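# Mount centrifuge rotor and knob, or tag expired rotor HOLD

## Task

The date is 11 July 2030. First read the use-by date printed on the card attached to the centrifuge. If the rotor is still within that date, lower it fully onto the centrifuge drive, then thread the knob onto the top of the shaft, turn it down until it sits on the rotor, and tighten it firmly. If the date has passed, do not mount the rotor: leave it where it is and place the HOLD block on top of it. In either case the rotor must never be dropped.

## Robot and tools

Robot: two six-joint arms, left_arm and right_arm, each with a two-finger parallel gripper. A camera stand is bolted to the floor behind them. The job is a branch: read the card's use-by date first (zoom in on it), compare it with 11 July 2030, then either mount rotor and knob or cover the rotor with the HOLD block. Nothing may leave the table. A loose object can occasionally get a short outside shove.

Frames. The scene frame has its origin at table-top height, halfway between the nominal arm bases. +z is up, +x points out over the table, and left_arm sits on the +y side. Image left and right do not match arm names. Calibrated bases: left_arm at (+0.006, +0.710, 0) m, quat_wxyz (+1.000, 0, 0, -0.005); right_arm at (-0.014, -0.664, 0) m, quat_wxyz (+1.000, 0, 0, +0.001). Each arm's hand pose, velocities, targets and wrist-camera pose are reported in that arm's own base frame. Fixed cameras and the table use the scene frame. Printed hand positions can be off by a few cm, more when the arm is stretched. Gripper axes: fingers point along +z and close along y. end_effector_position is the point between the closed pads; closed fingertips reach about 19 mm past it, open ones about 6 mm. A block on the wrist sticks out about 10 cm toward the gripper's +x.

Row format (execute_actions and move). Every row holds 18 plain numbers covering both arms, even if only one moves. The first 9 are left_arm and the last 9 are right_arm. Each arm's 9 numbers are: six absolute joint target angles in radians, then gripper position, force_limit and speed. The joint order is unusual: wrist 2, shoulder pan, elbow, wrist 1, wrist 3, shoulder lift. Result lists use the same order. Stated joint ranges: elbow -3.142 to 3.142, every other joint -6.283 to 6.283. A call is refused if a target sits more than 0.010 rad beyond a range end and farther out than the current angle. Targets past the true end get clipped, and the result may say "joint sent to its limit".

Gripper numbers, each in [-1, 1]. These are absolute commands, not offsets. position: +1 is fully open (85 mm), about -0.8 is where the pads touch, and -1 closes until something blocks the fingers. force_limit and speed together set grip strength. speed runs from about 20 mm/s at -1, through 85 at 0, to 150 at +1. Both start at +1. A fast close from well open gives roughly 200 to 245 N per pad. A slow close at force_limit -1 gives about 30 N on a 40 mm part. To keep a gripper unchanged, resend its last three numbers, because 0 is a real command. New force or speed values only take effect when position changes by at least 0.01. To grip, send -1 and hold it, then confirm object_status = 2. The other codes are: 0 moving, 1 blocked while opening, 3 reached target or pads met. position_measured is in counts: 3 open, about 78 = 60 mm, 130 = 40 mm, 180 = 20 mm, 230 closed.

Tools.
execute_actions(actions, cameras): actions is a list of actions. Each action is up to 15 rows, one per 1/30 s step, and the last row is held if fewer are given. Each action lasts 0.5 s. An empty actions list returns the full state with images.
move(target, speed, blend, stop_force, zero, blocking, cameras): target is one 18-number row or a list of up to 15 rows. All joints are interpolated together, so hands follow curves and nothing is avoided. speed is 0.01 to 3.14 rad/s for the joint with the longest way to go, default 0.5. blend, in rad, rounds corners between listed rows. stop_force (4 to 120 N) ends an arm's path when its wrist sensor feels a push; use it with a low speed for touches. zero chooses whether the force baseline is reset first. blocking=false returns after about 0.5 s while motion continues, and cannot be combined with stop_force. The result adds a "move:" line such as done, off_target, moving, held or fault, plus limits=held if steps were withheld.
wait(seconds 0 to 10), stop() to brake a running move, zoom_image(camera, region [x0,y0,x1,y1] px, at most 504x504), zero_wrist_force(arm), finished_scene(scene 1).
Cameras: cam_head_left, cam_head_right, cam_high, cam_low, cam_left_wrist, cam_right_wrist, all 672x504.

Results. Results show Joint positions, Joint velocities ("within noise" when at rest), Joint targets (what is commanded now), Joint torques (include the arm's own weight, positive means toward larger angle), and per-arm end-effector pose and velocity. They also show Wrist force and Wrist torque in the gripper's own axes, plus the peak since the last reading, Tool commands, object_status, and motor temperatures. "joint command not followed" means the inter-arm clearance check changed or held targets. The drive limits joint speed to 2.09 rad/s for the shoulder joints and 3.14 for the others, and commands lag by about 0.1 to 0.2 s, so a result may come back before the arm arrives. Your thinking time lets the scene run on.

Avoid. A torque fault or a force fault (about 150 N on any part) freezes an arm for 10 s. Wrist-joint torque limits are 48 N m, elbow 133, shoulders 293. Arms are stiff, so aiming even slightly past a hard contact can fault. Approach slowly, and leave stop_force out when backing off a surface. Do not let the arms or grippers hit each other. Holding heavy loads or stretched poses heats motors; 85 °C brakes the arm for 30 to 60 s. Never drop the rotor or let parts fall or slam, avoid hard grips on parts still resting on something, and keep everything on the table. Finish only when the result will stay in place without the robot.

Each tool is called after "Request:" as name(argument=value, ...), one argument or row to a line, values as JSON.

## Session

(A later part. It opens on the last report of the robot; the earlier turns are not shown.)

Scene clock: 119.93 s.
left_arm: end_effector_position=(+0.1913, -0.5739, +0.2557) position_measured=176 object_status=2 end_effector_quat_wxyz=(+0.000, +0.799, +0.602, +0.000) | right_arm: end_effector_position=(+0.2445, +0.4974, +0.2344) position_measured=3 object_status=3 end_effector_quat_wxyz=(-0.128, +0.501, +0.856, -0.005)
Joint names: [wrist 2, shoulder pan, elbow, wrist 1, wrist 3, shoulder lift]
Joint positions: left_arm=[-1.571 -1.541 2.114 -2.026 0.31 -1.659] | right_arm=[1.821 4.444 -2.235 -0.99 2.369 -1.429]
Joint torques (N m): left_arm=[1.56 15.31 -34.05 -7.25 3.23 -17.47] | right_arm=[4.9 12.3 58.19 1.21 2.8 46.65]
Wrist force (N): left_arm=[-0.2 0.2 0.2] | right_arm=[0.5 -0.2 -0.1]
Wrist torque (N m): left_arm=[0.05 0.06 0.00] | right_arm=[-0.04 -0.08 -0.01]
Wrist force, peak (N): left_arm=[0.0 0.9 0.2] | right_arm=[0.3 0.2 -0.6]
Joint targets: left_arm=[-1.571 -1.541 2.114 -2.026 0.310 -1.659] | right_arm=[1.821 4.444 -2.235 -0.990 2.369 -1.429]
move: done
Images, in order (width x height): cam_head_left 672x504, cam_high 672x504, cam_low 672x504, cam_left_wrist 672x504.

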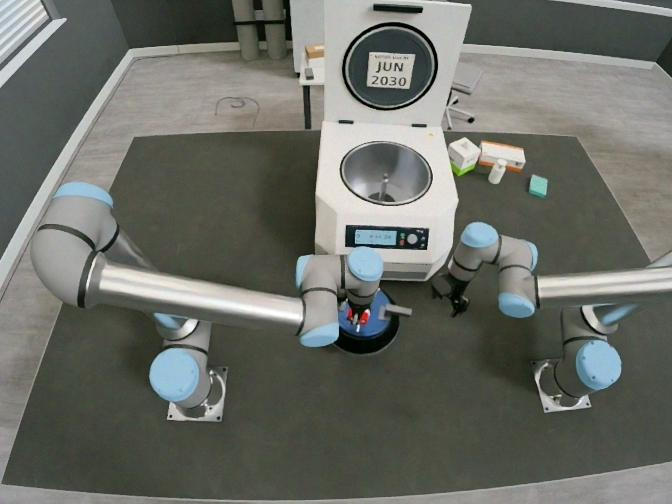

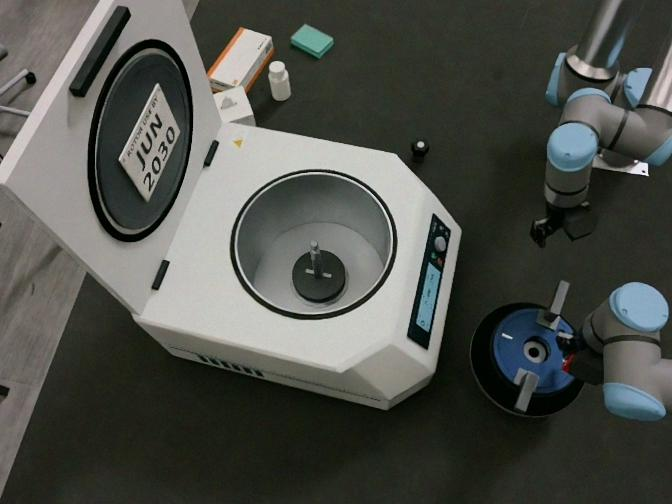

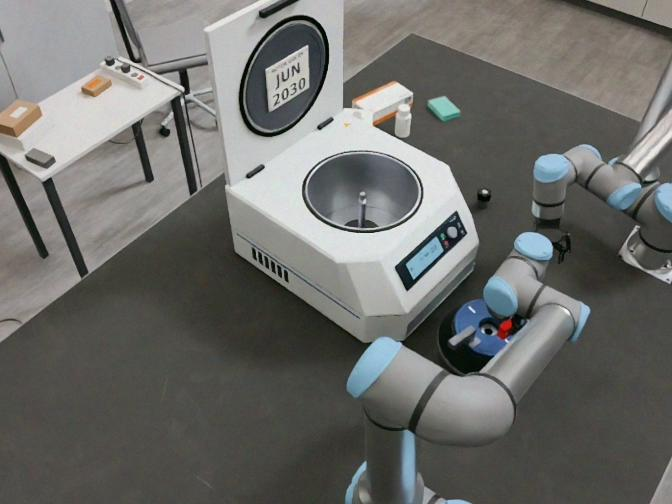

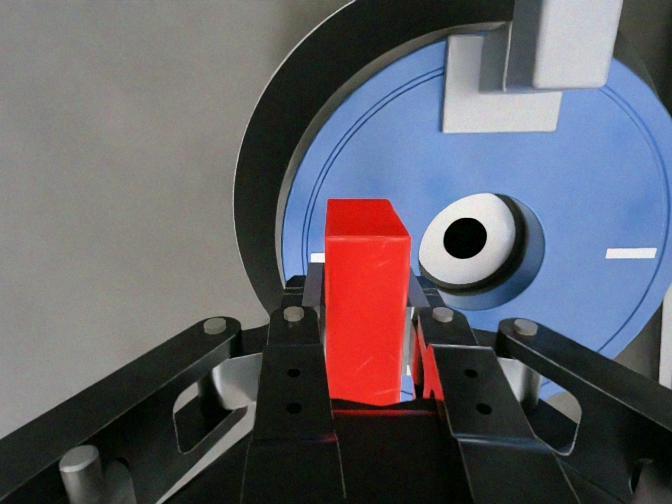

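Request:
move(
  target=[-1.5708,-1.5432,2.1436,-2.0883,0.3076,-1.6261,-1,-0.7,-1,1.821,4.444,-2.235,-0.990,2.369,-1.429,1,1,1],
  speed=0.06,
  stop_force=5,
  cameras=["cam_left_wrist","cam_high","cam_low"],
)

Request:
zoom_image(
  camera="cam_low",
  region=[440, 270, 560, 370],
)

Request:
zoom_image(
  camera="cam_high",
  region=[480, 280, 610, 410],
)

Scene clock: 129.20 s.
left_arm: end_effector_position=(+0.1902, -0.5777, +0.2258) position_measured=176 object_status=2 end_effector_quat_wxyz=(+0.000, +0.799, +0.602, +0.000) | right_arm: end_effector_position=(+0.2445, +0.4974, +0.2344) position_measured=3 object_status=3 end_effector_quat_wxyz=(-0.128, +0.501, +0.856, -0.005)
Joint names: [wrist 2, shoulder pan, elbow, wrist 1, wrist 3, shoulder lift]
Joint positions: left_arm=[-1.571 -1.543 2.144 -2.088 0.308 -1.626] | right_arm=[1.821 4.444 -2.235 -0.99 2.369 -1.429]
Joint torques (N m): left_arm=[1.72 -9.62 -32.76 -7.46 -3.88 -19.75] | right_arm=[5 13 57.44 1.44 2.85 46.75]
Wrist force (N): left_arm=[0.1 -0.1 0.8] | right_arm=[0.1 -0.4 -0.4]
Wrist torque (N m): left_arm=[0.00 -0.01 0.26] | right_arm=[-0.06 -0.02 0.00]
Wrist force, peak (N): left_arm=[-0.3 0.4 0.9] | right_arm=[-0.4 -0.3 -0.5]
Joint targets: left_arm=[-1.571 -1.543 2.144 -2.088 0.308 -1.626] | right_arm=[1.821 4.444 -2.235 -0.990 2.369 -1.429]
move: done
Images, in order (width x height): cam_high 672x504, cam_low 672x504, cam_left_wrist 672x504.

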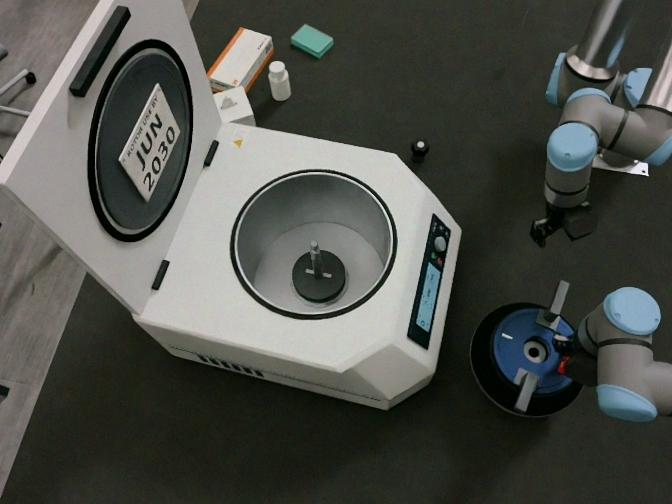

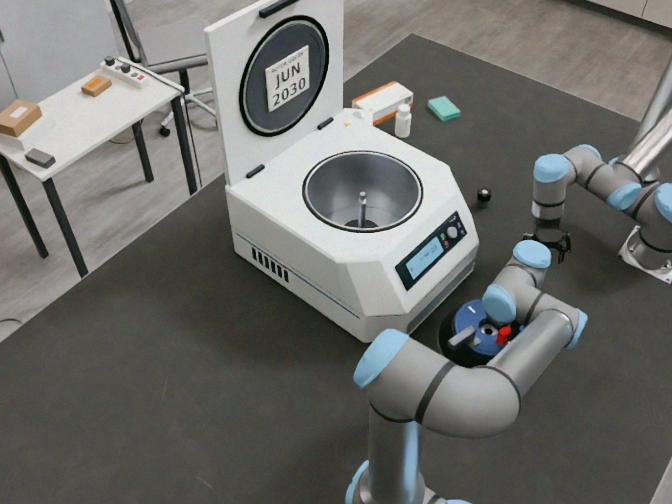

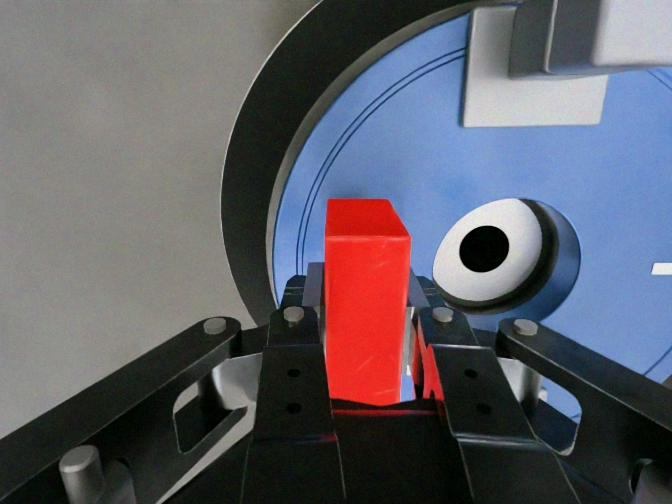

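Scaled by 4.200 from the camera's 672x504 image, which has a finer 960x720 frame.

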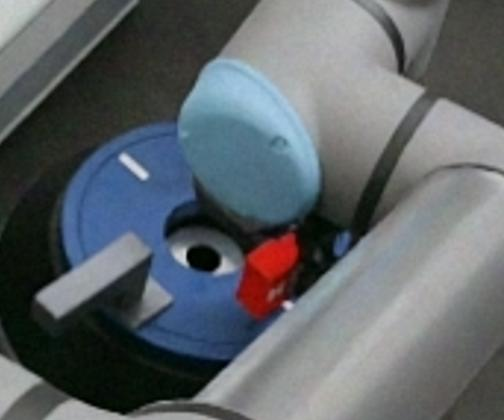

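Scaled by 3.877 from the camera's 672x504 image, which has a finer 960x720 frame.

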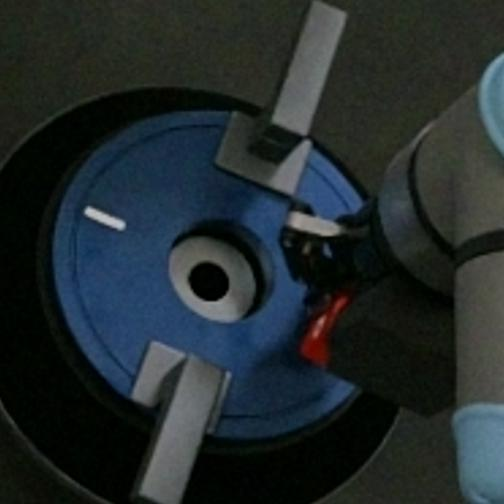

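Request:
move(
  target=[-1.5708,-1.5432,2.1760,-2.1513,0.3076,-1.5955,-1,-0.7,-1,1.821,4.444,-2.235,-0.990,2.369,-1.429,1,1,1],
  speed=0.025,
  stop_force=4,
  cameras=["cam_left_wrist"],
)

Scene clock: 136.57 s.
left_arm: end_effector_position=(+0.1902, -0.5779, +0.2077) position_measured=176 object_status=2 end_effector_quat_wxyz=(+0.000, +0.799, +0.602, +0.000) | right_arm: end_effector_position=(+0.2445, +0.4974, +0.2344) position_measured=3 object_status=3 end_effector_quat_wxyz=(-0.128, +0.501, +0.856, -0.005)
Joint names: [wrist 2, shoulder pan, elbow, wrist 1, wrist 3, shoulder lift]
Joint positions: left_arm=[-1.571 -1.543 2.163 -2.126 0.308 -1.608] | right_arm=[1.821 4.444 -2.235 -0.99 2.369 -1.429]
Joint torques (N m): left_arm=[1.76 -8.59 -52.19 -1.58 -3.94 -58.48] | right_arm=[4.88 15.03 57.17 1.01 3.13 46.94]
Wrist force (N): left_arm=[1.8 -0.3 -4.7] | right_arm=[0.1 0.2 -0.4]
Wrist torque (N m): left_arm=[0.08 0.06 0.29] | right_arm=[0.03 -0.02 -0.01]
Wrist force, peak (N): left_arm=[5.6 -1.8 -18.9] | right_arm=[0.1 0.6 -0.4]
Joint targets: left_arm=[-1.571 -1.543 2.163 -2.126 0.308 -1.608] | right_arm=[1.821 4.444 -2.235 -0.990 2.369 -1.429]
move: contact (left_arm); left_arm: the wrist 1 is farthest, 0.025 rad from its target
Images, in order (width x height): cam_left_wrist 672x504.

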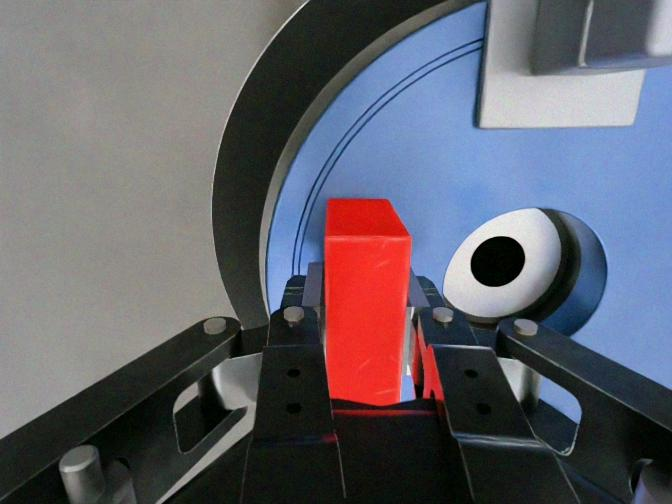

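Request:
move(
  target=[-1.571,-1.543,2.163,-2.126,0.308,-1.608,0.0,-0.7,-1,1.821,4.444,-2.235,-0.990,2.369,-1.429,1,1,1],
  cameras=["cam_left_wrist"],
)

Scene clock: 140.27 s.
left_arm: end_effector_position=(+0.1902, -0.5778, +0.2079) position_measured=128 object_status=0 end_effector_quat_wxyz=(+0.000, +0.799, +0.601, +0.000) | right_arm: end_effector_position=(+0.2445, +0.4974, +0.2344) position_measured=3 object_status=3 end_effector_quat_wxyz=(-0.128, +0.501, +0.856, -0.005)
Joint names: [wrist 2, shoulder pan, elbow, wrist 1, wrist 3, shoulder lift]
Joint positions: left_arm=[-1.571 -1.543 2.163 -2.126 0.308 -1.608] | right_arm=[1.821 4.444 -2.235 -0.99 2.369 -1.429]
Joint torques (N m): left_arm=[-2.77 14.58 -53.88 -0.84 3.28 -61.36] | right_arm=[4.76 13.75 57.93 1.53 2.99 48.35]
Wrist force (N): left_arm=[-0.2 0.2 0.5] | right_arm=[0.0 0.0 -0.2]
Wrist torque (N m): left_arm=[0.04 0.05 0.20] | right_arm=[0.01 0.00 -0.01]
Wrist force, peak (N): left_arm=[2.2 -0.6 -5.3] | right_arm=[0.6 0.0 -0.3]
Joint targets: left_arm=[-1.571 -1.543 2.163 -2.126 0.308 -1.608] | right_arm=[1.821 4.444 -2.235 -0.990 2.369 -1.429]
move: done
Images, in order (width x height): cam_left_wrist 672x504.

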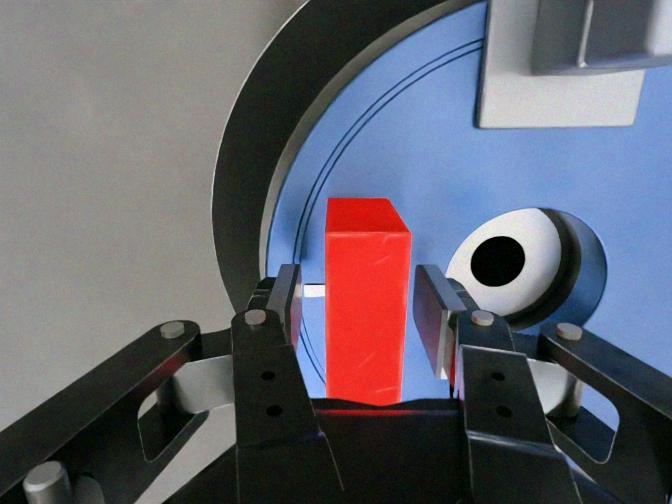

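Request:
move(
  target=[
    [-1.571,-1.5432,2.1436,-2.0883,0.3076,-1.6261,0.0,-0.7,-1,1.821,4.444,-2.235,-0.990,2.369,-1.429,1,1,1],
    [-1.571,-1.5432,2.0528,-1.9369,0.3076,-1.6867,0.0,-0.7,-1,1.821,4.444,-2.235,-0.990,2.369,-1.429,1,1,1],
  ],
  speed=[0.05,0.3],
  blend=[0.03,0],
  cameras=["cam_left_wrist","cam_low"],
)

Scene clock: 145.07 s.
left_arm: end_effector_position=(+0.1901, -0.5776, +0.3007) position_measured=129 object_status=3 end_effector_quat_wxyz=(+0.000, +0.799, +0.602, +0.000) | right_arm: end_effector_position=(+0.2445, +0.4974, +0.2344) position_measured=3 object_status=3 end_effector_quat_wxyz=(-0.128, +0.501, +0.856, -0.005)
Joint names: [wrist 2, shoulder pan, elbow, wrist 1, wrist 3, shoulder lift]
Joint positions: left_arm=[-1.571 -1.543 2.053 -1.937 0.308 -1.687] | right_arm=[1.821 4.444 -2.235 -0.99 2.369 -1.429]
Joint torques (N m): left_arm=[-2.88 -8.43 -57.6 -1.25 -3.97 -57.31] | right_arm=[5.19 15.07 57.67 1.38 2.67 50.39]
Wrist force (N): left_arm=[0.0 0.1 0.0] | right_arm=[0.0 0.4 -0.3]
Wrist torque (N m): left_arm=[0.02 0.03 0.28] | right_arm=[0.06 0.01 -0.01]
Wrist force, peak (N): left_arm=[-0.2 0.4 -1.8] | right_arm=[-0.4 0.1 -0.5]
Joint targets: left_arm=[-1.571 -1.543 2.053 -1.937 0.308 -1.687] | right_arm=[1.821 4.444 -2.235 -0.990 2.369 -1.429]
move: done; blend cut to 0.0189 rad at target 1
Images, in order (width x height): cam_low 672x504, cam_left_wrist 672x504.

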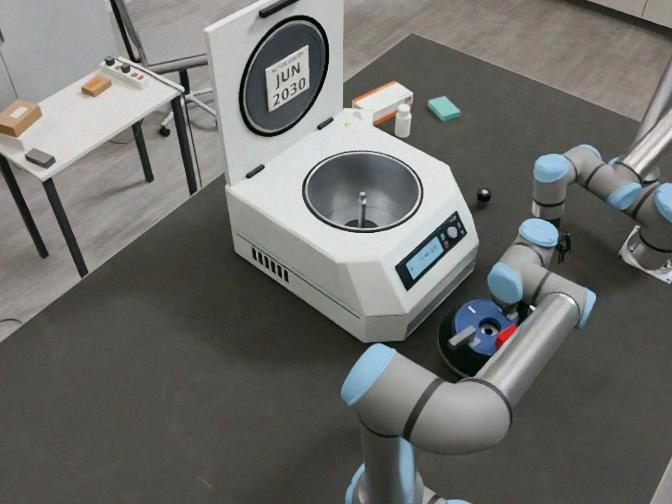

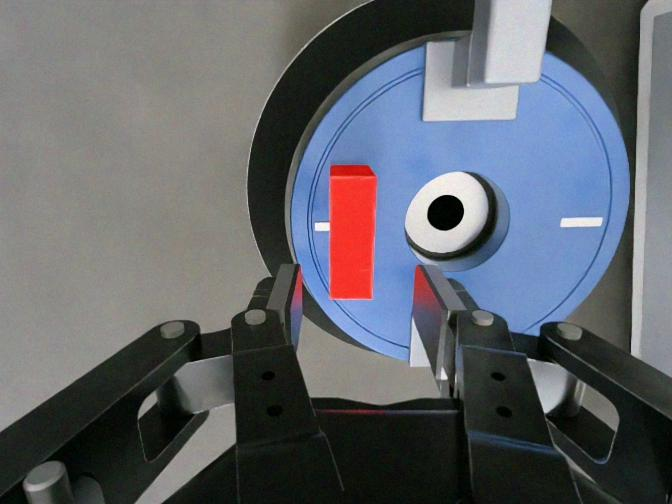

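Block rests on the rotor, and the arm is clear.

Request:
finished_scene(
)

The scene is finished: the task was done.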